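# Insert four bolts through pipe and spool flanges

## Task

At both ends of the spool piece, where it sits between the two pipe flanges, put a loose bolt through an unused hole in the pipe flange and the matching hole in the spool's flange. Each bolt must stick out far enough to take a washer and a full nut with some thread still visible. At the finish all four bolts must be in that deep. Any number of arms may help. The goal of arm3's hand_thumb_mcp is capped at +63.0 degrees (its mechanical stop is +109), all episode long. A larger request is treated as +63.0, and hand_goal_thumb_mcp shows that value.

## Robot and tools

Robots: arm1, arm2 and arm3 are identical i2rt Big YAM arms. Each has six joints, a right hand (index, middle, ring, thumb; four separately driven hinges each) and a wrist camera. Fixed room cameras are cam_high and cam_low.

Bases, in the scene frame (metres; origin on the floor, +z up): arm1 at (+0.553, +0.001, +0.818) with its foot facing -x. arm2 at (+0.007, +0.648, +0.824) facing -y. arm3 at (-0.001, -0.643, +0.791) facing +y. The tables under them are at z=+0.720. A hand reaches about 1.06 m from the joint1 axis.

Hand frame (hand point, fixed to the palm): +z points along the straight fingers toward the tips. +x runs across the palm away from the thumb. +y points out of the palm face, which is at y=-0.062. The knuckles are at z=-0.017 and straight fingertips end about 0.139 m beyond them. A camera mast sits on the palm side at x +0.05..+0.10, z -0.16..-0.11, out to y=+0.06, and it can collide with things. With joints 1, 5 and 6 at 0 and the hand level and pointing forward, the palm faces up and the thumb is on the right. The wrist camera looks about 45 degrees off the fingers toward the index knuckle, and open fingers block part of its view.

Tool move: optional keys arm1, arm2, arm3 and cameras. Each arm key takes its own object; an arm left out gets no new command and keeps pushing toward its old targets.
- joints: absolute targets by name.
  - Arm joints in radians: joint1_rad -2.879..2.879 (turns about the foot, + is counter-clockwise from above). joint2_rad 0..3.141 (shoulder). joint3_rad 0..3.019 (elbow). joint4_rad -1.692..1.57 (+ tips the fingers up). joint5_rad -1.57..1.57 (+ swings the hand to the arm's right). joint6_rad -2.094..2.094 (+ rolls the hand clockwise seen from behind).
  - Hand keys are unitless, -1..1, linear between each hinge's two stops. Toward -1 curls a finger. Straight is about +0.75 for _mcp, +0.58 for _pip, +0.70 for _dip and 0 for _abd. For the thumb, straight is cmc +0.71, axl +0.68, mcp +0.23, ipl +0.17.
  - Settings: hand_current_limit -1..1 maps to 0..550 mA (starts at +0.4). hand_speed -0.96..1 sets set-point speed as (n+1)/2 of 8.5 rad/s (starts at -0.6).
- target: one list of 7 numbers [x, y, z, qw, qx, qy, qz]. It is an absolute hand pose in the scene frame (metres, quaternion wxyz), in the same form as the hand line. The hand follows a straight line from its current hand_target toward it.
  - If target is given, joints may contain only hand keys. Otherwise the call is refused.
  - speed (0.002..0.5 m/s, default 0.25; turning up to twice that in rad/s) is only valid with target.
- min_time_s (0.1..8) sets the minimum duration of that arm's joint motions.

Timing and accuracy: all motions in one call start together. Hand paths last 0.5 to 10 s and end together; longer ones are cut off at 10 s. An action lasts at most 15 s. The controller clips each step to 100 mm and 20 degrees from the measured pose. Expect the hand to miss by a centimetre or more, and to lag or overshoot, especially when the arm is nearly straight.

Checking and calling: a call with no action returns every robot's full state, the scene number and all images. An unknown key makes a call invalid. An out-of-range value gets it refused, and a refusal or a stop cancels the later calls in that reply.

Tool wait: seconds 0..10, optional cameras. It commands nothing.

Tool zoom_image: camera (a camera name) and region [x0, y0, x1, y1] in pixels of that camera's newest image (896x504). The region can be at most 504 wide and 504 high.

Tool finished_scene: scene = the current scene number. It is irreversible, so the four bolts must already stay in place without any help.

Results:
- move line: each arm sent a motion, with "done" or its worst status.
- joint_status / hand_status: done, off_target, time_out, not_followed or limit_stop_at_motor_heat.
  - off_target means the joint is still pushing.
  - time_out means it holds a nearby target and may move there later. To ease a push, send the joint its reported position.
  - "joint command not followed" or "pose unreachable" means a safety check held the arm back, and it may keep retrying.
- on_its_own: motion you did not command in this call; "held at" gives the current target.
- "as last shown": arms not named in this call, with status lines reading "not commanded".
- hand: the measured pose. hand_target: the pose at the held joint targets.
- Joint velocities: in rad/s.
- Joint torques: in N m, offset and noisy; joints 3 and 4 wrap at ±28.
- hand_state: one word per motor (moving, goal, blocked, overload), plus currents in mA and hand_goal_* values.
- pictures line: the order of the returned images, which may be slightly older than the state.

Hazards:
- Arms do not stop on contact; they keep pushing, sometimes hard.
- Any hard press between two robots ends the scene, and that includes a hand gripping another robot's fingers. The anti-collision check can react too late and does not stop hands or wrist cameras from meeting.
- Knocking parts out of the work area, dropping them far, slamming or hitting fixed or heavy objects can fail the scene. Release parts only when they are at rest. Loose objects may occasionally get nudged.
- Motor heat comes from sustained loads, stretched-out arms and unreachable poses. A MOTOR HOT line appears at 85 °C. At 100 °C the arm goes limp for 30 to 60 s or more, and this can happen without warning.
- A finger motor at 495 mA or more for a net 5 s shuts off for 10 s. Keep grips moderate.
- The scene keeps running while you think, holding your last commands.

Each tool is called after "Request:" by a JSON object that holds its "op" and its "data".

## Session

Request:
{"op": "move", "data": {"cameras": ["all"]}}

Scene clock: 0.00 s.
Joint torques (N m): no reading
Heat: arm1: hottest joint2_rad 31 °C; arm2: hottest joint1_rad 32 °C; arm3: hottest joint4_rad 32 °C.
Joint velocities: within noise
arm1.joint_positions: joint1_rad=+0.351 joint2_rad=+0.611 joint3_rad=+1.333 joint4_rad=-1.370 joint5_rad=-0.067 joint6_rad=+1.161 hand_index_mcp=+0.753 hand_index_abd=+0.000 hand_index_pip=+0.577 hand_index_dip=+0.696 hand_middle_mcp=+0.753 hand_middle_abd=+0.000 hand_middle_pip=+0.577 hand_middle_dip=+0.696 hand_ring_mcp=+0.753 hand_ring_abd=+0.000 hand_ring_pip=+0.577 hand_ring_dip=+0.696 hand_thumb_cmc=+0.714 hand_thumb_axl=+0.677 hand_thumb_mcp=+0.226 hand_thumb_ipl=+0.168 hand_current_limit=+0.400 hand_speed=-0.600
arm1.joint_status: not commanded
arm1.hand_state: goal,goal,goal,goal,goal,goal,goal,goal,goal,goal,goal,goal,goal,goal,goal,goal
arm1.index_mcp_current_ma: 0
arm1.index_abd_current_ma: 0
arm1.index_pip_current_ma: 0
arm1.index_dip_current_ma: 0
arm1.middle_mcp_current_ma: 0
arm1.middle_abd_current_ma: 0
arm1.middle_pip_current_ma: 0
arm1.middle_dip_current_ma: 0
arm1.ring_mcp_current_ma: 0
arm1.ring_abd_current_ma: 0
arm1.ring_pip_current_ma: 0
arm1.ring_dip_current_ma: 0
arm1.thumb_cmc_current_ma: 0
arm1.thumb_axl_current_ma: 0
arm1.thumb_mcp_current_ma: 0
arm1.thumb_ipl_current_ma: 0
arm1.hand_goal_index_mcp: 0.754
arm1.hand_goal_index_abd: 0.000
arm1.hand_goal_index_pip: 0.576
arm1.hand_goal_index_dip: 0.696
arm1.hand_goal_middle_mcp: 0.754
arm1.hand_goal_middle_abd: 0.000
arm1.hand_goal_middle_pip: 0.576
arm1.hand_goal_middle_dip: 0.696
arm1.hand_goal_ring_mcp: 0.754
arm1.hand_goal_ring_abd: 0.000
arm1.hand_goal_ring_pip: 0.576
arm1.hand_goal_ring_dip: 0.696
arm1.hand_goal_thumb_cmc: 0.714
arm1.hand_goal_thumb_axl: 0.678
arm1.hand_goal_thumb_mcp: 0.226
arm1.hand_goal_thumb_ipl: 0.168
arm1.hand: x=+0.2935 y=-0.0272 z=+1.3305 quat_wxyz=(+0.441, +0.361, -0.821, +0.019) (m; scene frame)
arm1.hand_target: x=+0.2953 y=-0.0266 z=+1.3425 quat_wxyz=(+0.453, +0.360, -0.816, +0.019) (m; scene frame)
arm1.hand_status: not commanded
arm2.joint_positions: joint1_rad=+0.444 joint2_rad=+0.644 joint3_rad=+1.416 joint4_rad=-1.170 joint5_rad=+0.010 joint6_rad=+1.028 hand_index_mcp=+0.753 hand_index_abd=+0.000 hand_index_pip=+0.577 hand_index_dip=+0.696 hand_middle_mcp=+0.753 hand_middle_abd=+0.000 hand_middle_pip=+0.577 hand_middle_dip=+0.696 hand_ring_mcp=+0.753 hand_ring_abd=+0.000 hand_ring_pip=+0.577 hand_ring_dip=+0.696 hand_thumb_cmc=+0.714 hand_thumb_axl=+0.677 hand_thumb_mcp=+0.226 hand_thumb_ipl=+0.168 hand_current_limit=+0.400 hand_speed=-0.600
arm2.joint_status: not commanded
arm2.hand_state: goal,goal,goal,goal,goal,goal,goal,goal,goal,goal,goal,goal,goal,goal,goal,goal
arm2.index_mcp_current_ma: 0
arm2.index_abd_current_ma: 0
arm2.index_pip_current_ma: 0
arm2.index_dip_current_ma: 0
arm2.middle_mcp_current_ma: 0
arm2.middle_abd_current_ma: 0
arm2.middle_pip_current_ma: 0
arm2.middle_dip_current_ma: 0
arm2.ring_mcp_current_ma: 0
arm2.ring_abd_current_ma: 0
arm2.ring_pip_current_ma: 0
arm2.ring_dip_current_ma: 0
arm2.thumb_cmc_current_ma: 0
arm2.thumb_axl_current_ma: 0
arm2.thumb_mcp_current_ma: 0
arm2.thumb_ipl_current_ma: 0
arm2.hand_goal_index_mcp: 0.754
arm2.hand_goal_index_abd: 0.000
arm2.hand_goal_index_pip: 0.576
arm2.hand_goal_index_dip: 0.696
arm2.hand_goal_middle_mcp: 0.754
arm2.hand_goal_middle_abd: 0.000
arm2.hand_goal_middle_pip: 0.576
arm2.hand_goal_middle_dip: 0.696
arm2.hand_goal_ring_mcp: 0.754
arm2.hand_goal_ring_abd: 0.000
arm2.hand_goal_ring_pip: 0.576
arm2.hand_goal_ring_dip: 0.696
arm2.hand_goal_thumb_cmc: 0.714
arm2.hand_goal_thumb_axl: 0.678
arm2.hand_goal_thumb_mcp: 0.226
arm2.hand_goal_thumb_ipl: 0.168
arm2.hand: x=+0.0387 y=+0.3701 z=+1.4311 quat_wxyz=(+0.421, +0.792, -0.252, +0.363) (m; scene frame)
arm2.hand_target: x=+0.0371 y=+0.3739 z=+1.4434 quat_wxyz=(+0.430, +0.785, -0.249, +0.370) (m; scene frame)
arm2.hand_status: not commanded
arm3.joint_positions: joint1_rad=+0.414 joint2_rad=+0.647 joint3_rad=+1.391 joint4_rad=-1.365 joint5_rad=-0.018 joint6_rad=+1.051 hand_index_mcp=+0.753 hand_index_abd=+0.000 hand_index_pip=+0.577 hand_index_dip=+0.696 hand_middle_mcp=+0.753 hand_middle_abd=+0.000 hand_middle_pip=+0.577 hand_middle_dip=+0.696 hand_ring_mcp=+0.753 hand_ring_abd=+0.000 hand_ring_pip=+0.577 hand_ring_dip=+0.696 hand_thumb_cmc=+0.714 hand_thumb_axl=+0.677 hand_thumb_mcp=+0.226 hand_thumb_ipl=+0.168 hand_current_limit=+0.400 hand_speed=-0.600
arm3.joint_status: not commanded
arm3.hand_state: goal,goal,goal,goal,goal,goal,goal,goal,goal,goal,goal,goal,goal,goal,goal,goal
arm3.index_mcp_current_ma: 0
arm3.index_abd_current_ma: 0
arm3.index_pip_current_ma: 0
arm3.index_dip_current_ma: 0
arm3.middle_mcp_current_ma: 0
arm3.middle_abd_current_ma: 0
arm3.middle_pip_current_ma: 0
arm3.middle_dip_current_ma: 0
arm3.ring_mcp_current_ma: 0
arm3.ring_abd_current_ma: 0
arm3.ring_pip_current_ma: 0
arm3.ring_dip_current_ma: 0
arm3.thumb_cmc_current_ma: 0
arm3.thumb_axl_current_ma: 0
arm3.thumb_mcp_current_ma: 0
arm3.thumb_ipl_current_ma: 0
arm3.hand_goal_index_mcp: 0.754
arm3.hand_goal_index_abd: 0.000
arm3.hand_goal_index_pip: 0.576
arm3.hand_goal_index_dip: 0.696
arm3.hand_goal_middle_mcp: 0.754
arm3.hand_goal_middle_abd: 0.000
arm3.hand_goal_middle_pip: 0.576
arm3.hand_goal_middle_dip: 0.696
arm3.hand_goal_ring_mcp: 0.754
arm3.hand_goal_ring_abd: 0.000
arm3.hand_goal_ring_pip: 0.576
arm3.hand_goal_ring_dip: 0.696
arm3.hand_goal_thumb_cmc: 0.714
arm3.hand_goal_thumb_axl: 0.678
arm3.hand_goal_thumb_mcp: 0.226
arm3.hand_goal_thumb_ipl: 0.168
arm3.hand: x=-0.0305 y=-0.3754 z=+1.3367 quat_wxyz=(-0.314, +0.271, +0.847, +0.333) (m; scene frame)
arm3.hand_target: x=-0.0295 y=-0.3776 z=+1.3503 quat_wxyz=(-0.324, +0.268, +0.840, +0.344) (m; scene frame)
arm3.hand_status: not commanded
pictures: arm1_cam_wrist, arm2_cam_wrist, arm3_cam_wrist, cam_high, cam_low

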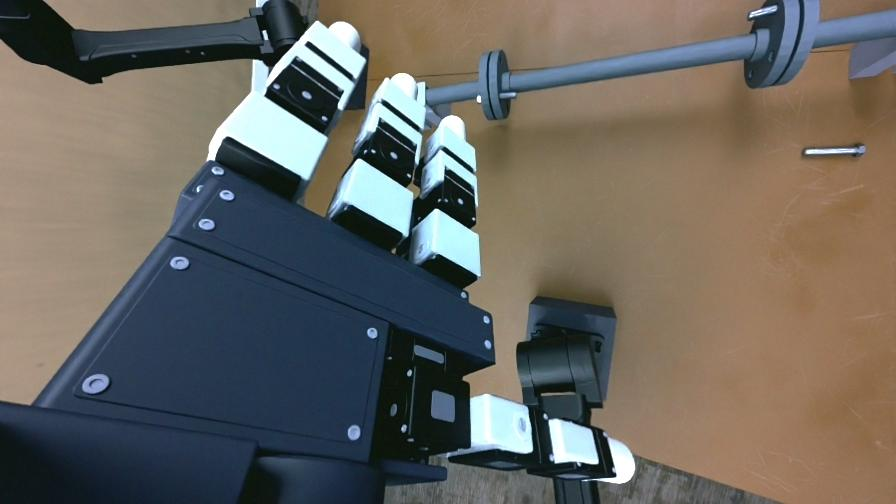

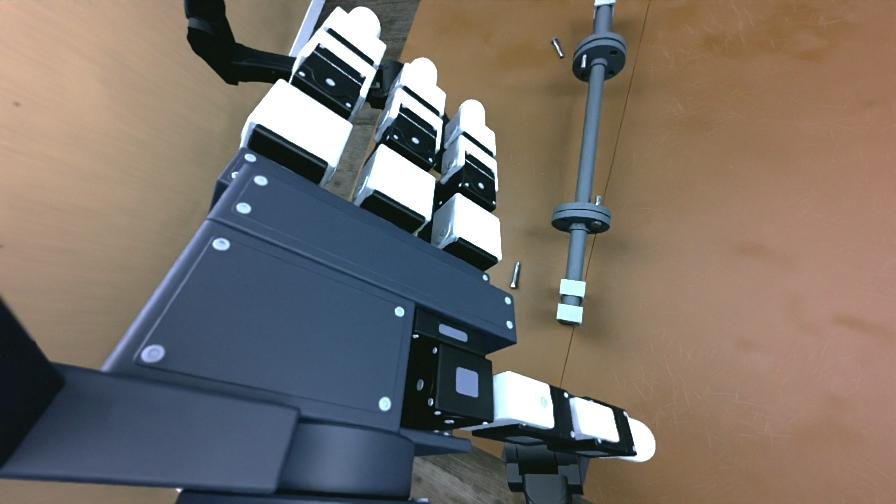

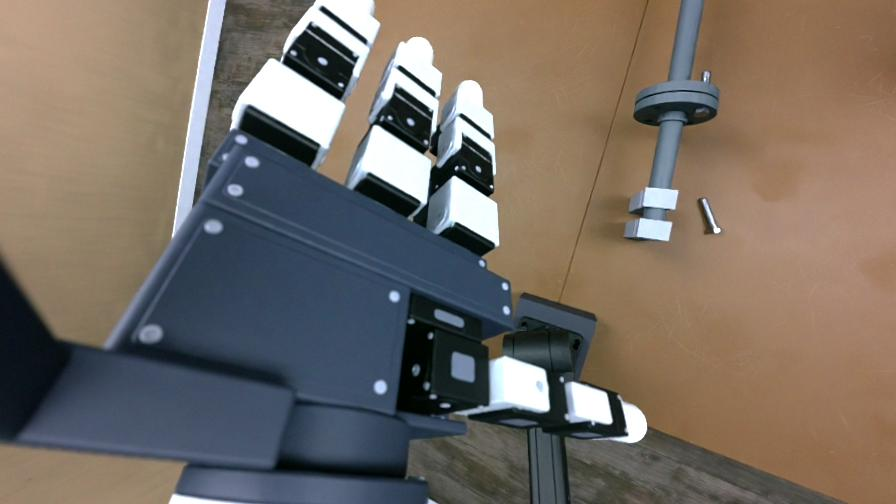

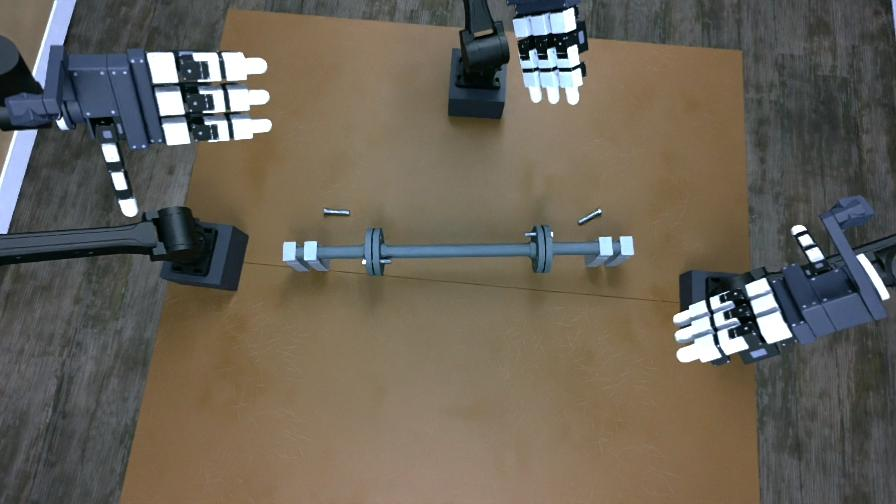

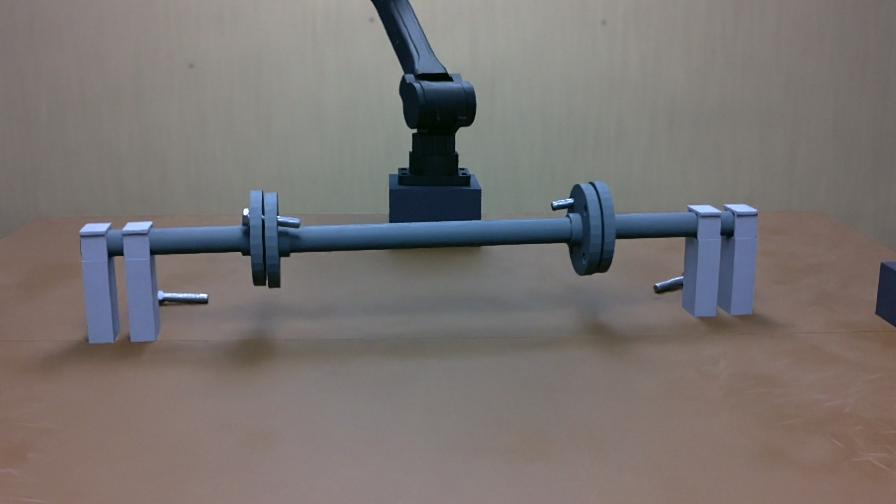

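Request:
{"op": "zoom_image", "data": {"camera": "cam_high", "region": [270, 190, 470, 300]}}

Request:
{"op": "zoom_image", "data": {"camera": "cam_high", "region": [460, 190, 660, 300]}}

Request:
{"op": "zoom_image", "data": {"camera": "cam_low", "region": [60, 160, 340, 360]}}

Request:
{"op": "zoom_image", "data": {"camera": "cam_low", "region": [520, 160, 800, 360]}}

Request:
{"op": "zoom_image", "data": {"camera": "arm1_cam_wrist", "region": [400, 0, 896, 220]}}

Request:
{"op": "zoom_image", "data": {"camera": "arm2_cam_wrist", "region": [480, 0, 700, 340]}}

Request:
{"op": "zoom_image", "data": {"camera": "arm3_cam_wrist", "region": [580, 20, 780, 260]}}

Scaled by 2.520.

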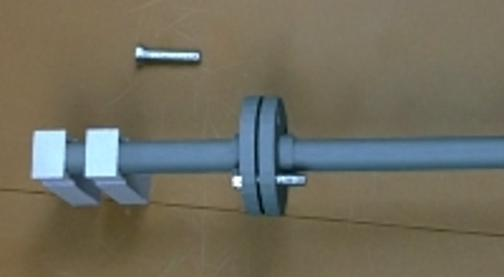

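Scaled by 2.520.

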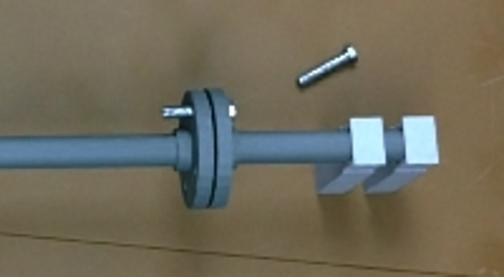

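Scaled by 1.800.

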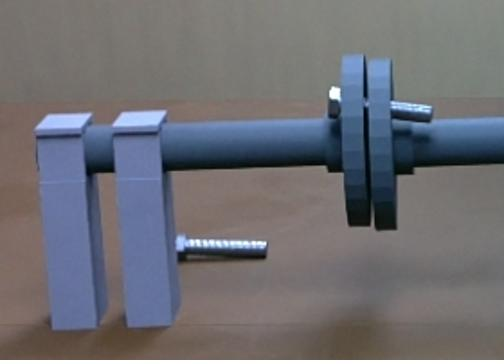

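Scaled by 1.800.

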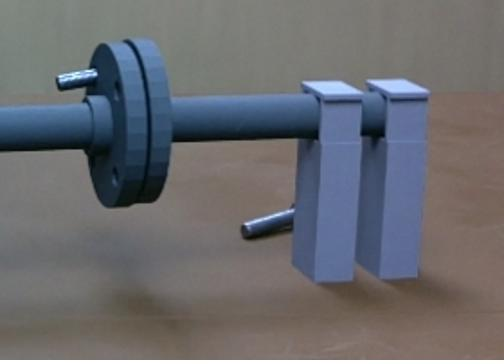

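Scaled by 1.016.

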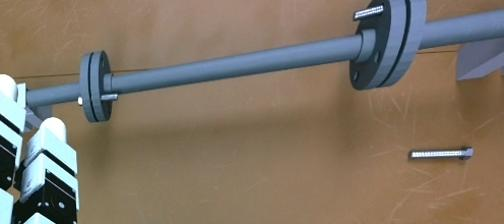

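Scaled by 1.482.

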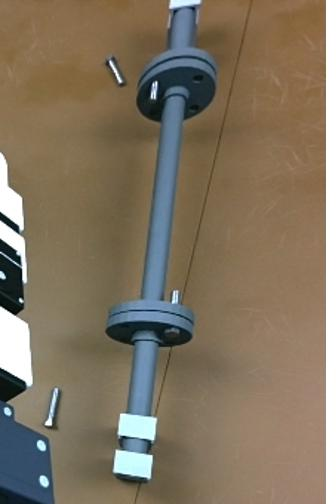

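Scaled by 2.100.

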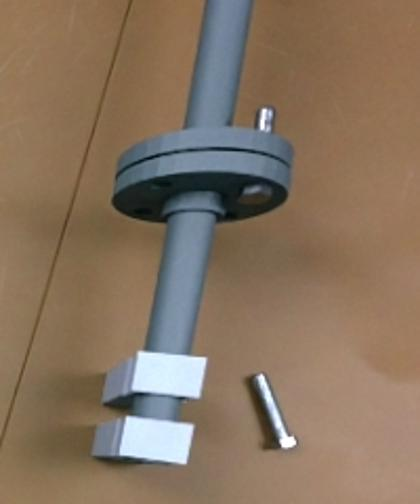

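Request:
{"op": "move", "data": {"arm2": {"joints": {"joint2_rad": 0.844}}, "arm3": {"joints": {"joint2_rad": 0.847}}}}

Request:
{"op": "move", "data": {"arm2": {"joints": {"joint3_rad": 1.216}}, "arm3": {"joints": {"joint3_rad": 1.191}}}}

Request:
{"op": "move", "data": {"arm2": {"joints": {"joint4_rad": -1.37}}, "arm3": {"joints": {"joint4_rad": -1.165}}}}

Request:
{"op": "move", "data": {"arm2": {"joints": {"joint6_rad": 0.828}}, "arm3": {"joints": {"joint5_rad": -0.218}}}}

Scene clock: 404.07 s.
Joint torques (N m): arm1=[0.21 2.55 8.68 2.48 0.06 -0.12] | arm2=[1.73 -1.61 11.1 2.61 -0.07 0.01] | arm3=[0.03 -3.19 11.56 1.96 0.05 -0.13]
Heat: arm1: hottest joint3_rad 36 °C; arm2: hottest joint3_rad 33 °C; arm3: hottest joint3_rad 34 °C.
move: arm2 done; arm3 done
Joint velocities: within noise
arm1: as last shown
arm1.joint_positions: joint1_rad=+0.351 joint2_rad=+0.611 joint3_rad=+1.333 joint4_rad=-1.370 joint5_rad=-0.067 joint6_rad=+1.161 hand_index_mcp=+0.753 hand_index_abd=+0.000 hand_index_pip=+0.577 hand_index_dip=+0.696 hand_middle_mcp=+0.753 hand_middle_abd=+0.000 hand_middle_pip=+0.577 hand_middle_dip=+0.696 hand_ring_mcp=+0.753 hand_ring_abd=+0.000 hand_ring_pip=+0.577 hand_ring_dip=+0.696 hand_thumb_cmc=+0.714 hand_thumb_axl=+0.677 hand_thumb_mcp=+0.225 hand_thumb_ipl=+0.168 hand_current_limit=+0.400 hand_speed=-0.600
arm2.joint_positions: joint1_rad=+0.444 joint2_rad=+0.843 joint3_rad=+1.416 joint4_rad=-1.170 joint5_rad=+0.010 joint6_rad=+1.028 hand_index_mcp=+0.756 hand_index_abd=+0.001 hand_index_pip=+0.577 hand_index_dip=+0.696 hand_middle_mcp=+0.756 hand_middle_abd=+0.001 hand_middle_pip=+0.577 hand_middle_dip=+0.696 hand_ring_mcp=+0.756 hand_ring_abd=+0.001 hand_ring_pip=+0.577 hand_ring_dip=+0.696 hand_thumb_cmc=+0.716 hand_thumb_axl=+0.677 hand_thumb_mcp=+0.225 hand_thumb_ipl=+0.168 hand_current_limit=+0.400 hand_speed=-0.600
arm2.joint_status: all done
arm2.hand_state: goal,goal,goal,goal,goal,goal,goal,goal,goal,goal,goal,goal,goal,goal,goal,goal
arm2.index_mcp_current_ma: 3
arm2.index_abd_current_ma: 1
arm2.index_pip_current_ma: 1
arm2.index_dip_current_ma: 0
arm2.middle_mcp_current_ma: 3
arm2.middle_abd_current_ma: 1
arm2.middle_pip_current_ma: 1
arm2.middle_dip_current_ma: 0
arm2.ring_mcp_current_ma: 3
arm2.ring_abd_current_ma: 1
arm2.ring_pip_current_ma: 1
arm2.ring_dip_current_ma: 0
arm2.thumb_cmc_current_ma: 3
arm2.thumb_axl_current_ma: -1
arm2.thumb_mcp_current_ma: -2
arm2.thumb_ipl_current_ma: 0
arm2.hand_goal_index_mcp: 0.754
arm2.hand_goal_index_abd: 0.000
arm2.hand_goal_index_pip: 0.576
arm2.hand_goal_index_dip: 0.696
arm2.hand_goal_middle_mcp: 0.754
arm2.hand_goal_middle_abd: 0.000
arm2.hand_goal_middle_pip: 0.576
arm2.hand_goal_middle_dip: 0.696
arm2.hand_goal_ring_mcp: 0.754
arm2.hand_goal_ring_abd: 0.000
arm2.hand_goal_ring_pip: 0.576
arm2.hand_goal_ring_dip: 0.696
arm2.hand_goal_thumb_cmc: 0.714
arm2.hand_goal_thumb_axl: 0.678
arm2.hand_goal_thumb_mcp: 0.226
arm2.hand_goal_thumb_ipl: 0.168
arm2.hand: x=+0.0746 y=+0.2881 z=+1.3730 quat_wxyz=(+0.357, +0.841, -0.267, +0.306) (m; scene frame)
arm2.hand_target: x=+0.0742 y=+0.2892 z=+1.3856 quat_wxyz=(+0.366, +0.835, -0.265, +0.313) (m; scene frame)
arm2.hand_status: not commanded
arm3.joint_positions: joint1_rad=+0.414 joint2_rad=+0.853 joint3_rad=+1.391 joint4_rad=-1.365 joint5_rad=-0.018 joint6_rad=+1.051 hand_index_mcp=+0.755 hand_index_abd=+0.001 hand_index_pip=+0.577 hand_index_dip=+0.696 hand_middle_mcp=+0.755 hand_middle_abd=+0.000 hand_middle_pip=+0.577 hand_middle_dip=+0.696 hand_ring_mcp=+0.755 hand_ring_abd=+0.001 hand_ring_pip=+0.577 hand_ring_dip=+0.696 hand_thumb_cmc=+0.715 hand_thumb_axl=+0.677 hand_thumb_mcp=+0.224 hand_thumb_ipl=+0.168 hand_current_limit=+0.400 hand_speed=-0.600
arm3.joint_status: all done
arm3.hand_state: goal,goal,goal,goal,goal,goal,goal,goal,goal,goal,goal,goal,goal,goal,goal,goal
arm3.index_mcp_current_ma: 0
arm3.index_abd_current_ma: 0
arm3.index_pip_current_ma: 0
arm3.index_dip_current_ma: 0
arm3.middle_mcp_current_ma: 0
arm3.middle_abd_current_ma: 0
arm3.middle_pip_current_ma: 0
arm3.middle_dip_current_ma: 0
arm3.ring_mcp_current_ma: 0
arm3.ring_abd_current_ma: 0
arm3.ring_pip_current_ma: 0
arm3.ring_dip_current_ma: 0
arm3.thumb_cmc_current_ma: 0
arm3.thumb_axl_current_ma: 0
arm3.thumb_mcp_current_ma: 0
arm3.thumb_ipl_current_ma: 0
arm3.hand_goal_index_mcp: 0.754
arm3.hand_goal_index_abd: 0.000
arm3.hand_goal_index_pip: 0.576
arm3.hand_goal_index_dip: 0.696
arm3.hand_goal_middle_mcp: 0.754
arm3.hand_goal_middle_abd: 0.000
arm3.hand_goal_middle_pip: 0.576
arm3.hand_goal_middle_dip: 0.696
arm3.hand_goal_ring_mcp: 0.754
arm3.hand_goal_ring_abd: 0.000
arm3.hand_goal_ring_pip: 0.576
arm3.hand_goal_ring_dip: 0.696
arm3.hand_goal_thumb_cmc: 0.714
arm3.hand_goal_thumb_axl: 0.678
arm3.hand_goal_thumb_mcp: 0.226
arm3.hand_goal_thumb_ipl: 0.168
arm3.hand: x=-0.0634 y=-0.3025 z=+1.2801 quat_wxyz=(-0.252, +0.284, +0.887, +0.264) (m; scene frame)
arm3.hand_target: x=-0.0625 y=-0.3044 z=+1.2958 quat_wxyz=(-0.263, +0.282, +0.880, +0.277) (m; scene frame)
arm3.hand_status: not commanded
pictures: none

Scene clock: 404.97 s.
Joint torques (N m): arm1=[0.15 2.49 8.68 2.48 0.06 -0.12] | arm2=[1.73 -2.32 10.92 2.37 -0.05 0.03] | arm3=[-0.03 -2.96 10.29 1.59 0.06 -0.11]
Heat: arm1: hottest joint3_rad 36 °C; arm2: hottest joint3_rad 33 °C; arm3: hottest joint3_rad 34 °C.
move: arm2 done; arm3 done
Joint velocities: within noise
arm1: as last shown
arm2.joint_positions: joint1_rad=+0.444 joint2_rad=+0.849 joint3_rad=+1.203 joint4_rad=-1.170 joint5_rad=+0.010 joint6_rad=+1.028 hand_index_mcp=+0.756 hand_index_abd=+0.001 hand_index_pip=+0.577 hand_index_dip=+0.696 hand_middle_mcp=+0.756 hand_middle_abd=+0.001 hand_middle_pip=+0.577 hand_middle_dip=+0.696 hand_ring_mcp=+0.756 hand_ring_abd=+0.001 hand_ring_pip=+0.577 hand_ring_dip=+0.696 hand_thumb_cmc=+0.716 hand_thumb_axl=+0.677 hand_thumb_mcp=+0.225 hand_thumb_ipl=+0.168 hand_current_limit=+0.400 hand_speed=-0.600
arm2.joint_status: all done
arm2.hand_state: goal,goal,goal,goal,goal,goal,goal,goal,goal,goal,goal,goal,goal,goal,goal,goal
arm2.index_mcp_current_ma: 3
arm2.index_abd_current_ma: 1
arm2.index_pip_current_ma: 1
arm2.index_dip_current_ma: 0
arm2.middle_mcp_current_ma: 3
arm2.middle_abd_current_ma: 1
arm2.middle_pip_current_ma: 1
arm2.middle_dip_current_ma: 0
arm2.ring_mcp_current_ma: 3
arm2.ring_abd_current_ma: 1
arm2.ring_pip_current_ma: 1
arm2.ring_dip_current_ma: 0
arm2.thumb_cmc_current_ma: 3
arm2.thumb_axl_current_ma: -1
arm2.thumb_mcp_current_ma: -3
arm2.thumb_ipl_current_ma: 0
arm2.hand_goal_index_mcp: 0.754
arm2.hand_goal_index_abd: 0.000
arm2.hand_goal_index_pip: 0.576
arm2.hand_goal_index_dip: 0.696
arm2.hand_goal_middle_mcp: 0.754
arm2.hand_goal_middle_abd: 0.000
arm2.hand_goal_middle_pip: 0.576
arm2.hand_goal_middle_dip: 0.696
arm2.hand_goal_ring_mcp: 0.754
arm2.hand_goal_ring_abd: 0.000
arm2.hand_goal_ring_pip: 0.576
arm2.hand_goal_ring_dip: 0.696
arm2.hand_goal_thumb_cmc: 0.714
arm2.hand_goal_thumb_axl: 0.678
arm2.hand_goal_thumb_mcp: 0.226
arm2.hand_goal_thumb_ipl: 0.168
arm2.hand: x=+0.0777 y=+0.2795 z=+1.2553 quat_wxyz=(+0.283, +0.885, -0.281, +0.240) (m; scene frame)
arm2.hand_target: x=+0.0775 y=+0.2801 z=+1.2652 quat_wxyz=(+0.291, +0.881, -0.279, +0.247) (m; scene frame)
arm2.hand_status: not commanded
arm3.joint_positions: joint1_rad=+0.414 joint2_rad=+0.848 joint3_rad=+1.185 joint4_rad=-1.365 joint5_rad=-0.018 joint6_rad=+1.051 hand_index_mcp=+0.755 hand_index_abd=+0.001 hand_index_pip=+0.577 hand_index_dip=+0.696 hand_middle_mcp=+0.755 hand_middle_abd=+0.000 hand_middle_pip=+0.577 hand_middle_dip=+0.696 hand_ring_mcp=+0.755 hand_ring_abd=+0.001 hand_ring_pip=+0.577 hand_ring_dip=+0.696 hand_thumb_cmc=+0.715 hand_thumb_axl=+0.677 hand_thumb_mcp=+0.224 hand_thumb_ipl=+0.168 hand_current_limit=+0.400 hand_speed=-0.600
arm3.joint_status: all done
arm3.hand_state: goal,goal,goal,goal,goal,goal,goal,goal,goal,goal,goal,goal,goal,goal,goal,goal
arm3.index_mcp_current_ma: 0
arm3.index_abd_current_ma: 0
arm3.index_pip_current_ma: 0
arm3.index_dip_current_ma: 0
arm3.middle_mcp_current_ma: 0
arm3.middle_abd_current_ma: 0
arm3.middle_pip_current_ma: 0
arm3.middle_dip_current_ma: 0
arm3.ring_mcp_current_ma: 0
arm3.ring_abd_current_ma: 0
arm3.ring_pip_current_ma: 0
arm3.ring_dip_current_ma: 0
arm3.thumb_cmc_current_ma: 0
arm3.thumb_axl_current_ma: 0
arm3.thumb_mcp_current_ma: 0
arm3.thumb_ipl_current_ma: 0
arm3.hand_goal_index_mcp: 0.754
arm3.hand_goal_index_abd: 0.000
arm3.hand_goal_index_pip: 0.576
arm3.hand_goal_index_dip: 0.696
arm3.hand_goal_middle_mcp: 0.754
arm3.hand_goal_middle_abd: 0.000
arm3.hand_goal_middle_pip: 0.576
arm3.hand_goal_middle_dip: 0.696
arm3.hand_goal_ring_mcp: 0.754
arm3.hand_goal_ring_abd: 0.000
arm3.hand_goal_ring_pip: 0.576
arm3.hand_goal_ring_dip: 0.696
arm3.hand_goal_thumb_cmc: 0.714
arm3.hand_goal_thumb_axl: 0.678
arm3.hand_goal_thumb_mcp: 0.226
arm3.hand_goal_thumb_ipl: 0.168
arm3.hand: x=-0.0610 y=-0.3082 z=+1.1767 quat_wxyz=(-0.188, +0.295, +0.917, +0.194) (m; scene frame)
arm3.hand_target: x=-0.0615 y=-0.3070 z=+1.1807 quat_wxyz=(-0.192, +0.294, +0.915, +0.198) (m; scene frame)
arm3.hand_status: not commanded
pictures: none

Scene clock: 405.87 s.
Joint torques (N m): arm1=[0.15 2.49 8.69 2.48 0.06 -0.12] | arm2=[1.73 -2.26 10.62 1.43 -0.03 0.05] | arm3=[-0.09 -3.49 10.56 2.61 0.04 -0.13]
Heat: arm1: hottest joint3_rad 36 °C; arm2: hottest joint3_rad 33 °C; arm3: hottest joint3_rad 34 °C.
move: arm2 done; arm3 done
Joint velocities: within noise
arm1: as last shown
arm2.joint_positions: joint1_rad=+0.444 joint2_rad=+0.849 joint3_rad=+1.203 joint4_rad=-1.361 joint5_rad=+0.010 joint6_rad=+1.028 hand_index_mcp=+0.756 hand_index_abd=+0.001 hand_index_pip=+0.577 hand_index_dip=+0.696 hand_middle_mcp=+0.756 hand_middle_abd=+0.001 hand_middle_pip=+0.577 hand_middle_dip=+0.696 hand_ring_mcp=+0.756 hand_ring_abd=+0.001 hand_ring_pip=+0.577 hand_ring_dip=+0.696 hand_thumb_cmc=+0.716 hand_thumb_axl=+0.677 hand_thumb_mcp=+0.224 hand_thumb_ipl=+0.168 hand_current_limit=+0.400 hand_speed=-0.600
arm2.joint_status: all done
arm2.hand_state: goal,goal,goal,goal,goal,goal,goal,goal,goal,goal,goal,goal,goal,goal,goal,goal
arm2.index_mcp_current_ma: 3
arm2.index_abd_current_ma: 1
arm2.index_pip_current_ma: 1
arm2.index_dip_current_ma: 0
arm2.middle_mcp_current_ma: 3
arm2.middle_abd_current_ma: 1
arm2.middle_pip_current_ma: 1
arm2.middle_dip_current_ma: 0
arm2.ring_mcp_current_ma: 3
arm2.ring_abd_current_ma: 1
arm2.ring_pip_current_ma: 1
arm2.ring_dip_current_ma: 0
arm2.thumb_cmc_current_ma: 3
arm2.thumb_axl_current_ma: -1
arm2.thumb_mcp_current_ma: -4
arm2.thumb_ipl_current_ma: 0
arm2.hand_goal_index_mcp: 0.754
arm2.hand_goal_index_abd: 0.000
arm2.hand_goal_index_pip: 0.576
arm2.hand_goal_index_dip: 0.696
arm2.hand_goal_middle_mcp: 0.754
arm2.hand_goal_middle_abd: 0.000
arm2.hand_goal_middle_pip: 0.576
arm2.hand_goal_middle_dip: 0.696
arm2.hand_goal_ring_mcp: 0.754
arm2.hand_goal_ring_abd: 0.000
arm2.hand_goal_ring_pip: 0.576
arm2.hand_goal_ring_dip: 0.696
arm2.hand_goal_thumb_cmc: 0.714
arm2.hand_goal_thumb_axl: 0.678
arm2.hand_goal_thumb_mcp: 0.226
arm2.hand_goal_thumb_ipl: 0.168
arm2.hand: x=+0.0637 y=+0.3107 z=+1.2226 quat_wxyz=(+0.216, +0.915, -0.290, +0.180) (m; scene frame)
arm2.hand_target: x=+0.0628 y=+0.3130 z=+1.2296 quat_wxyz=(+0.219, +0.914, -0.289, +0.183) (m; scene frame)
arm2.hand_status: not commanded
arm3.joint_positions: joint1_rad=+0.414 joint2_rad=+0.848 joint3_rad=+1.185 joint4_rad=-1.188 joint5_rad=-0.018 joint6_rad=+1.051 hand_index_mcp=+0.755 hand_index_abd=+0.001 hand_index_pip=+0.577 hand_index_dip=+0.696 hand_middle_mcp=+0.755 hand_middle_abd=+0.000 hand_middle_pip=+0.577 hand_middle_dip=+0.696 hand_ring_mcp=+0.755 hand_ring_abd=+0.001 hand_ring_pip=+0.577 hand_ring_dip=+0.696 hand_thumb_cmc=+0.715 hand_thumb_axl=+0.677 hand_thumb_mcp=+0.224 hand_thumb_ipl=+0.168 hand_current_limit=+0.400 hand_speed=-0.600
arm3.joint_status: all done
arm3.hand_state: goal,goal,goal,goal,goal,goal,goal,goal,goal,goal,goal,goal,goal,goal,goal,goal
arm3.index_mcp_current_ma: 0
arm3.index_abd_current_ma: 0
arm3.index_pip_current_ma: 0
arm3.index_dip_current_ma: 0
arm3.middle_mcp_current_ma: 0
arm3.middle_abd_current_ma: 0
arm3.middle_pip_current_ma: 0
arm3.middle_dip_current_ma: 0
arm3.ring_mcp_current_ma: 0
arm3.ring_abd_current_ma: 0
arm3.ring_pip_current_ma: 0
arm3.ring_dip_current_ma: 0
arm3.thumb_cmc_current_ma: 0
arm3.thumb_axl_current_ma: 0
arm3.thumb_mcp_current_ma: 0
arm3.thumb_ipl_current_ma: 0
arm3.hand_goal_index_mcp: 0.754
arm3.hand_goal_index_abd: 0.000
arm3.hand_goal_index_pip: 0.576
arm3.hand_goal_index_dip: 0.696
arm3.hand_goal_middle_mcp: 0.754
arm3.hand_goal_middle_abd: 0.000
arm3.hand_goal_middle_pip: 0.576
arm3.hand_goal_middle_dip: 0.696
arm3.hand_goal_ring_mcp: 0.754
arm3.hand_goal_ring_abd: 0.000
arm3.hand_goal_ring_pip: 0.576
arm3.hand_goal_ring_dip: 0.696
arm3.hand_goal_thumb_cmc: 0.714
arm3.hand_goal_thumb_axl: 0.678
arm3.hand_goal_thumb_mcp: 0.226
arm3.hand_goal_thumb_ipl: 0.168
arm3.hand: x=-0.0745 y=-0.2781 z=+1.2059 quat_wxyz=(-0.245, +0.286, +0.891, +0.256) (m; scene frame)
arm3.hand_target: x=-0.0761 y=-0.2746 z=+1.2136 quat_wxyz=(-0.254, +0.284, +0.885, +0.266) (m; scene frame)
arm3.hand_status: not commanded
pictures: none

Scene clock: 406.90 s.
Joint torques (N m): arm1=[0.21 2.49 8.69 2.48 0.06 -0.12] | arm2=[1.73 -2.32 10.63 1.44 -0.03 -0.17] | arm3=[-0.03 -3.43 10.56 2.59 -0.2 -0.13]
Heat: arm1: hottest joint3_rad 36 °C; arm2: hottest joint3_rad 33 °C; arm3: hottest joint3_rad 34 °C.
move: arm2 done; arm3 done
Joint velocities: within noise
arm1: as last shown
arm2.joint_positions: joint1_rad=+0.444 joint2_rad=+0.849 joint3_rad=+1.203 joint4_rad=-1.361 joint5_rad=+0.010 joint6_rad=+0.846 hand_index_mcp=+0.756 hand_index_abd=+0.001 hand_index_pip=+0.577 hand_index_dip=+0.696 hand_middle_mcp=+0.756 hand_middle_abd=+0.001 hand_middle_pip=+0.577 hand_middle_dip=+0.696 hand_ring_mcp=+0.756 hand_ring_abd=+0.001 hand_ring_pip=+0.577 hand_ring_dip=+0.696 hand_thumb_cmc=+0.716 hand_thumb_axl=+0.677 hand_thumb_mcp=+0.224 hand_thumb_ipl=+0.168 hand_current_limit=+0.400 hand_speed=-0.600
arm2.joint_status: all done
arm2.hand_state: goal,goal,goal,goal,goal,goal,goal,goal,goal,goal,goal,goal,goal,goal,goal,goal
arm2.index_mcp_current_ma: 3
arm2.index_abd_current_ma: 1
arm2.index_pip_current_ma: 1
arm2.index_dip_current_ma: 0
arm2.middle_mcp_current_ma: 3
arm2.middle_abd_current_ma: 1
arm2.middle_pip_current_ma: 1
arm2.middle_dip_current_ma: 0
arm2.ring_mcp_current_ma: 3
arm2.ring_abd_current_ma: 1
arm2.ring_pip_current_ma: 1
arm2.ring_dip_current_ma: 0
arm2.thumb_cmc_current_ma: 4
arm2.thumb_axl_current_ma: -1
arm2.thumb_mcp_current_ma: -4
arm2.thumb_ipl_current_ma: 0
arm2.hand_goal_index_mcp: 0.754
arm2.hand_goal_index_abd: 0.000
arm2.hand_goal_index_pip: 0.576
arm2.hand_goal_index_dip: 0.696
arm2.hand_goal_middle_mcp: 0.754
arm2.hand_goal_middle_abd: 0.000
arm2.hand_goal_middle_pip: 0.576
arm2.hand_goal_middle_dip: 0.696
arm2.hand_goal_ring_mcp: 0.754
arm2.hand_goal_ring_abd: 0.000
arm2.hand_goal_ring_pip: 0.576
arm2.hand_goal_ring_dip: 0.696
arm2.hand_goal_thumb_cmc: 0.714
arm2.hand_goal_thumb_axl: 0.678
arm2.hand_goal_thumb_mcp: 0.226
arm2.hand_goal_thumb_ipl: 0.168
arm2.hand: x=+0.0742 y=+0.3015 z=+1.2306 quat_wxyz=(+0.231, +0.937, -0.205, +0.160) (m; scene frame)
arm2.hand_target: x=+0.0744 y=+0.3031 z=+1.2384 quat_wxyz=(+0.236, +0.938, -0.197, +0.160) (m; scene frame)
arm2.hand_status: not commanded
arm3.joint_positions: joint1_rad=+0.414 joint2_rad=+0.848 joint3_rad=+1.185 joint4_rad=-1.188 joint5_rad=-0.217 joint6_rad=+1.051 hand_index_mcp=+0.755 hand_index_abd=+0.001 hand_index_pip=+0.577 hand_index_dip=+0.696 hand_middle_mcp=+0.755 hand_middle_abd=+0.001 hand_middle_pip=+0.577 hand_middle_dip=+0.696 hand_ring_mcp=+0.755 hand_ring_abd=+0.001 hand_ring_pip=+0.577 hand_ring_dip=+0.696 hand_thumb_cmc=+0.715 hand_thumb_axl=+0.677 hand_thumb_mcp=+0.224 hand_thumb_ipl=+0.168 hand_current_limit=+0.400 hand_speed=-0.600
arm3.joint_status: all done
arm3.hand_state: goal,goal,goal,goal,goal,goal,goal,goal,goal,goal,goal,goal,goal,goal,goal,goal
arm3.index_mcp_current_ma: 0
arm3.index_abd_current_ma: 0
arm3.index_pip_current_ma: 0
arm3.index_dip_current_ma: 0
arm3.middle_mcp_current_ma: 0
arm3.middle_abd_current_ma: 0
arm3.middle_pip_current_ma: 0
arm3.middle_dip_current_ma: 0
arm3.ring_mcp_current_ma: 0
arm3.ring_abd_current_ma: 0
arm3.ring_pip_current_ma: 0
arm3.ring_dip_current_ma: 0
arm3.thumb_cmc_current_ma: 0
arm3.thumb_axl_current_ma: 0
arm3.thumb_mcp_current_ma: 0
arm3.thumb_ipl_current_ma: 0
arm3.hand_goal_index_mcp: 0.754
arm3.hand_goal_index_abd: 0.000
arm3.hand_goal_index_pip: 0.576
arm3.hand_goal_index_dip: 0.696
arm3.hand_goal_middle_mcp: 0.754
arm3.hand_goal_middle_abd: 0.000
arm3.hand_goal_middle_pip: 0.576
arm3.hand_goal_middle_dip: 0.696
arm3.hand_goal_ring_mcp: 0.754
arm3.hand_goal_ring_abd: 0.000
arm3.hand_goal_ring_pip: 0.576
arm3.hand_goal_ring_dip: 0.696
arm3.hand_goal_thumb_cmc: 0.714
arm3.hand_goal_thumb_axl: 0.678
arm3.hand_goal_thumb_mcp: 0.226
arm3.hand_goal_thumb_ipl: 0.168
arm3.hand: x=-0.1110 y=-0.2853 z=+1.1964 quat_wxyz=(-0.312, +0.251, +0.896, +0.192) (m; scene frame)
arm3.hand_target: x=-0.1129 y=-0.2816 z=+1.2043 quat_wxyz=(-0.321, +0.247, +0.892, +0.202) (m; scene frame)
arm3.hand_status: not commanded
pictures: none

Request:
{"op": "move", "data": {"arm2": {"joints": {"joint1_rad": 0.48, "joint2_rad": 1.337, "joint3_rad": 0.993, "joint4_rad": -1.227, "joint5_rad": 0.0, "joint6_rad": 0.452, "hand_ring_mcp": -0.6, "hand_ring_pip": -0.85, "hand_ring_dip": -0.1}, "min_time_s": 4}, "arm3": {"joints": {"joint1_rad": -0.541, "joint2_rad": 1.363, "joint3_rad": 1.093, "joint4_rad": -1.30, "joint5_rad": 0.0, "joint6_rad": -0.531, "hand_ring_mcp": -0.6, "hand_ring_pip": -0.85, "hand_ring_dip": -0.1}, "min_time_s": 4}, "cameras": ["all"]}}

Scene clock: 767.43 s.
Joint torques (N m): arm1=[0.15 2.49 8.68 2.48 0.06 -0.12] | arm2=[2.26 -6.71 8.62 1.18 -0.09 -0.08] | arm3=[-0.32 -8.29 8.69 -0.08 0 -0.19]
Heat: arm1: hottest joint3_rad 39 °C; arm2: hottest joint3_rad 35 °C; arm3: hottest joint3_rad 33 °C.
move: arm2 off_target; arm3 off_target
Joint velocities: within noise
arm1: as last shown
arm2.joint_positions: joint1_rad=+0.473 joint2_rad=+1.326 joint3_rad=+0.992 joint4_rad=-1.238 joint5_rad=+0.002 joint6_rad=+0.469 hand_index_mcp=+0.755 hand_index_abd=+0.001 hand_index_pip=+0.577 hand_index_dip=+0.696 hand_middle_mcp=+0.755 hand_middle_abd=+0.001 hand_middle_pip=+0.577 hand_middle_dip=+0.696 hand_ring_mcp=-0.445 hand_ring_abd=+0.001 hand_ring_pip=-0.711 hand_ring_dip=-0.093 hand_thumb_cmc=+0.716 hand_thumb_axl=+0.677 hand_thumb_mcp=+0.224 hand_thumb_ipl=+0.168 hand_current_limit=+0.400 hand_speed=-0.600
arm2.joint_status: hand_ring_mcp off_target (ended at -0.445, target -0.600); hand_ring_pip off_target (ended at -0.711, target -0.850); the others done
arm2.hand_state: goal,goal,goal,goal,goal,goal,goal,goal,blocked,goal,blocked,goal,goal,goal,goal,goal
arm2.index_mcp_current_ma: 2
arm2.index_abd_current_ma: 1
arm2.index_pip_current_ma: 1
arm2.index_dip_current_ma: 0
arm2.middle_mcp_current_ma: 2
arm2.middle_abd_current_ma: 1
arm2.middle_pip_current_ma: 1
arm2.middle_dip_current_ma: 0
arm2.ring_mcp_current_ma: 385
arm2.ring_abd_current_ma: 1
arm2.ring_pip_current_ma: 385
arm2.ring_dip_current_ma: 14
arm2.thumb_cmc_current_ma: 4
arm2.thumb_axl_current_ma: -1
arm2.thumb_mcp_current_ma: -5
arm2.thumb_ipl_current_ma: 0
arm2.hand_goal_index_mcp: 0.754
arm2.hand_goal_index_abd: 0.000
arm2.hand_goal_index_pip: 0.576
arm2.hand_goal_index_dip: 0.696
arm2.hand_goal_middle_mcp: 0.754
arm2.hand_goal_middle_abd: 0.000
arm2.hand_goal_middle_pip: 0.576
arm2.hand_goal_middle_dip: 0.696
arm2.hand_goal_ring_mcp: -0.600
arm2.hand_goal_ring_abd: 0.000
arm2.hand_goal_ring_pip: -0.850
arm2.hand_goal_ring_dip: -0.100
arm2.hand_goal_thumb_cmc: 0.714
arm2.hand_goal_thumb_axl: 0.678
arm2.hand_goal_thumb_mcp: 0.226
arm2.hand_goal_thumb_ipl: 0.168
arm2.hand: x=+0.1354 y=+0.2422 z=+0.9683 quat_wxyz=(+0.004, +1.000, -0.012, -0.002) (m; scene frame)
arm2.hand_target: x=+0.1415 y=+0.2400 z=+0.9650 quat_wxyz=(+0.004, +1.000, +0.000, -0.001) (m; scene frame)
arm2.hand_status: not commanded
arm3.joint_positions: joint1_rad=-0.536 joint2_rad=+1.353 joint3_rad=+1.096 joint4_rad=-1.288 joint5_rad=+0.000 joint6_rad=-0.517 hand_index_mcp=+0.755 hand_index_abd=+0.001 hand_index_pip=+0.577 hand_index_dip=+0.696 hand_middle_mcp=+0.755 hand_middle_abd=+0.001 hand_middle_pip=+0.577 hand_middle_dip=+0.696 hand_ring_mcp=-0.444 hand_ring_abd=+0.001 hand_ring_pip=-0.719 hand_ring_dip=-0.087 hand_thumb_cmc=+0.716 hand_thumb_axl=+0.677 hand_thumb_mcp=+0.224 hand_thumb_ipl=+0.168 hand_current_limit=+0.400 hand_speed=-0.600
arm3.joint_status: hand_ring_mcp off_target (ended at -0.444, target -0.600); hand_ring_pip off_target (ended at -0.719, target -0.850); the others done
arm3.hand_state: goal,goal,goal,goal,goal,goal,goal,goal,blocked,goal,blocked,goal,goal,goal,goal,goal
arm3.index_mcp_current_ma: 0
arm3.index_abd_current_ma: 0
arm3.index_pip_current_ma: 0
arm3.index_dip_current_ma: 0
arm3.middle_mcp_current_ma: 0
arm3.middle_abd_current_ma: 0
arm3.middle_pip_current_ma: 0
arm3.middle_dip_current_ma: 0
arm3.ring_mcp_current_ma: 385
arm3.ring_abd_current_ma: 0
arm3.ring_pip_current_ma: 283
arm3.ring_dip_current_ma: 4
arm3.thumb_cmc_current_ma: 0
arm3.thumb_axl_current_ma: 0
arm3.thumb_mcp_current_ma: 0
arm3.thumb_ipl_current_ma: 0
arm3.hand_goal_index_mcp: 0.754
arm3.hand_goal_index_abd: 0.000
arm3.hand_goal_index_pip: 0.576
arm3.hand_goal_index_dip: 0.696
arm3.hand_goal_middle_mcp: 0.754
arm3.hand_goal_middle_abd: 0.000
arm3.hand_goal_middle_pip: 0.576
arm3.hand_goal_middle_dip: 0.696
arm3.hand_goal_ring_mcp: -0.600
arm3.hand_goal_ring_abd: 0.000
arm3.hand_goal_ring_pip: -0.850
arm3.hand_goal_ring_dip: -0.100
arm3.hand_goal_thumb_cmc: 0.714
arm3.hand_goal_thumb_axl: 0.678
arm3.hand_goal_thumb_mcp: 0.226
arm3.hand_goal_thumb_ipl: 0.168
arm3.hand: x=+0.2154 y=-0.2280 z=+0.9648 quat_wxyz=(+0.005, +0.005, +1.000, +0.013) (m; scene frame)
arm3.hand_target: x=+0.2143 y=-0.2320 z=+0.9574 quat_wxyz=(-0.001, +0.000, +1.000, +0.001) (m; scene frame)
arm3.hand_status: not commanded
pictures: arm1_cam_wrist, arm2_cam_wrist, arm3_cam_wrist, cam_high, cam_low

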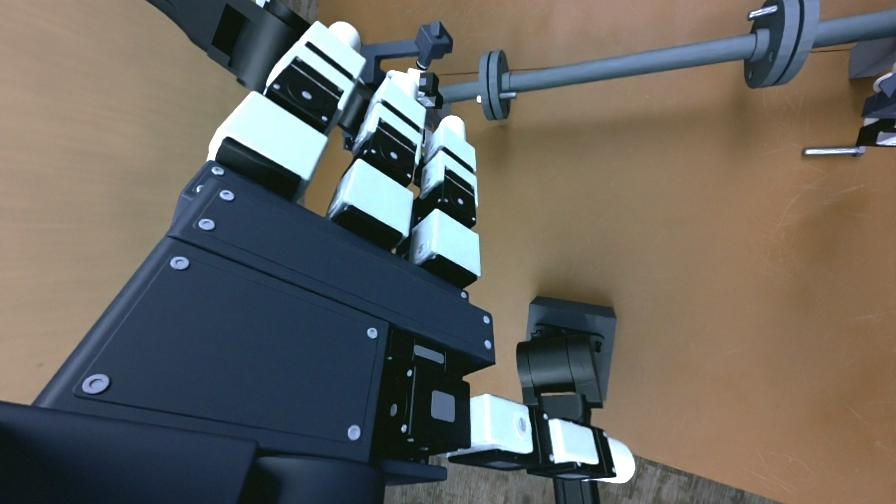

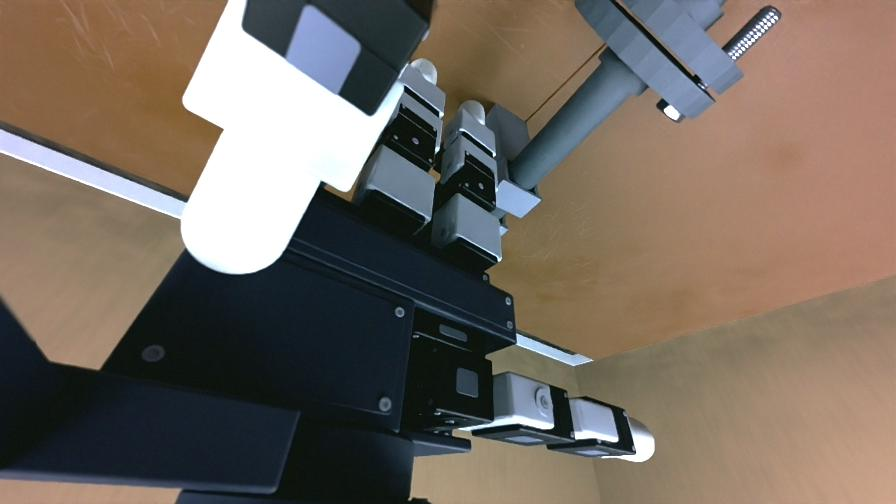

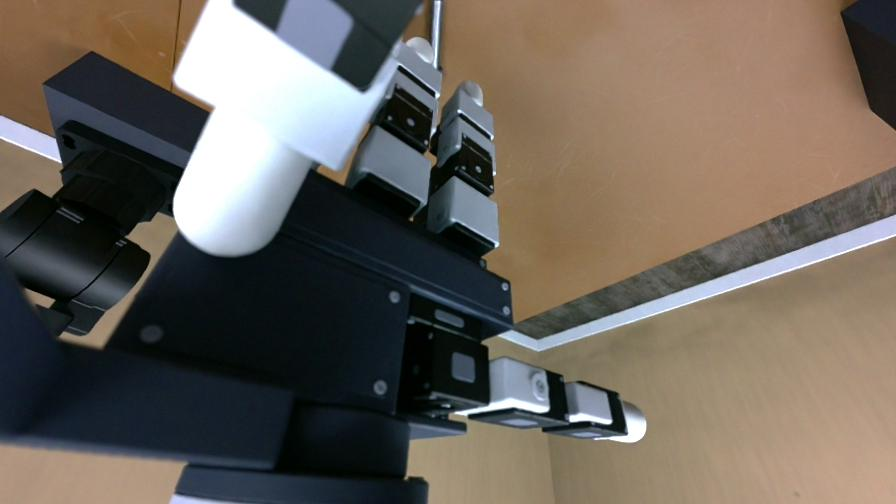

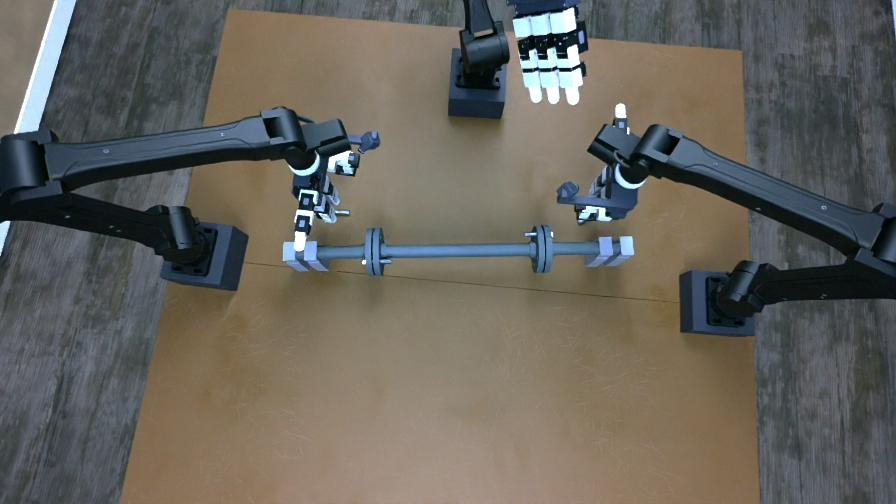

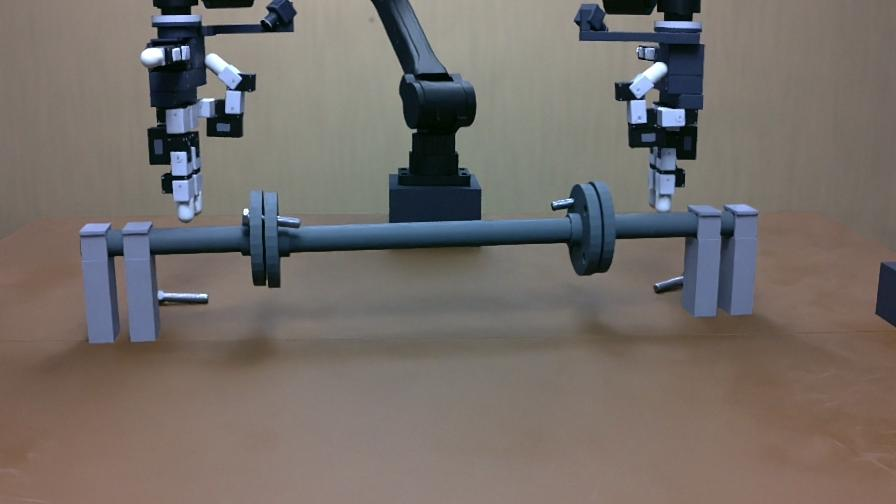

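Request:
{"op": "zoom_image", "data": {"camera": "cam_low", "region": [80, 130, 330, 350]}}

Request:
{"op": "zoom_image", "data": {"camera": "cam_low", "region": [540, 120, 790, 340]}}

Request:
{"op": "zoom_image", "data": {"camera": "cam_high", "region": [260, 120, 420, 290]}}

Request:
{"op": "zoom_image", "data": {"camera": "cam_high", "region": [500, 120, 660, 290]}}

Request:
{"op": "zoom_image", "data": {"camera": "arm2_cam_wrist", "region": [380, 0, 800, 230]}}

Request:
{"op": "zoom_image", "data": {"camera": "arm3_cam_wrist", "region": [350, 0, 560, 200]}}

Scaled by 2.016.

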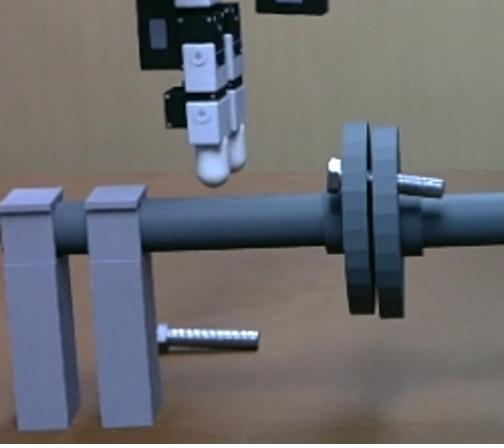

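Scaled by 2.016.

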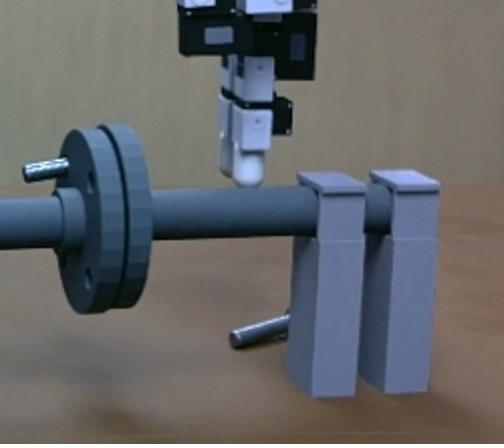

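Scaled by 2.965.

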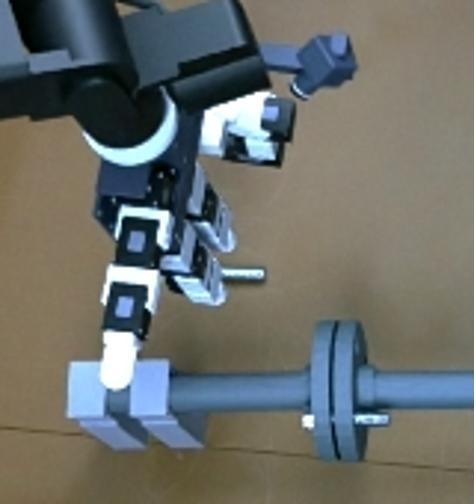

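Scaled by 2.965.

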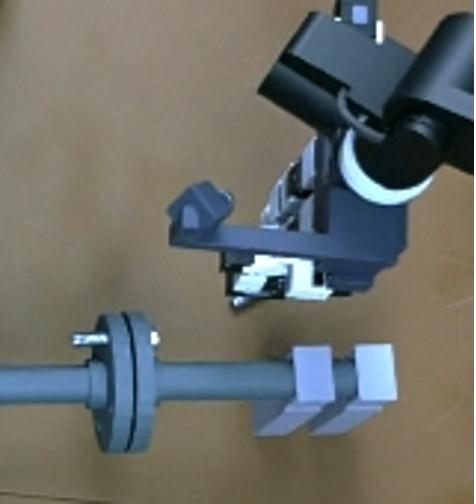

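Scaled by 1.200.

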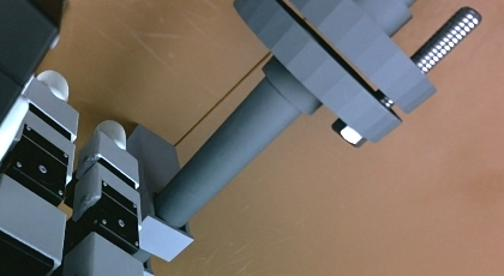

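Scaled by 2.400.

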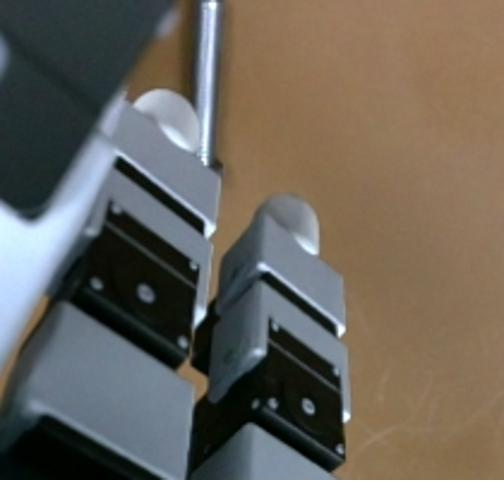

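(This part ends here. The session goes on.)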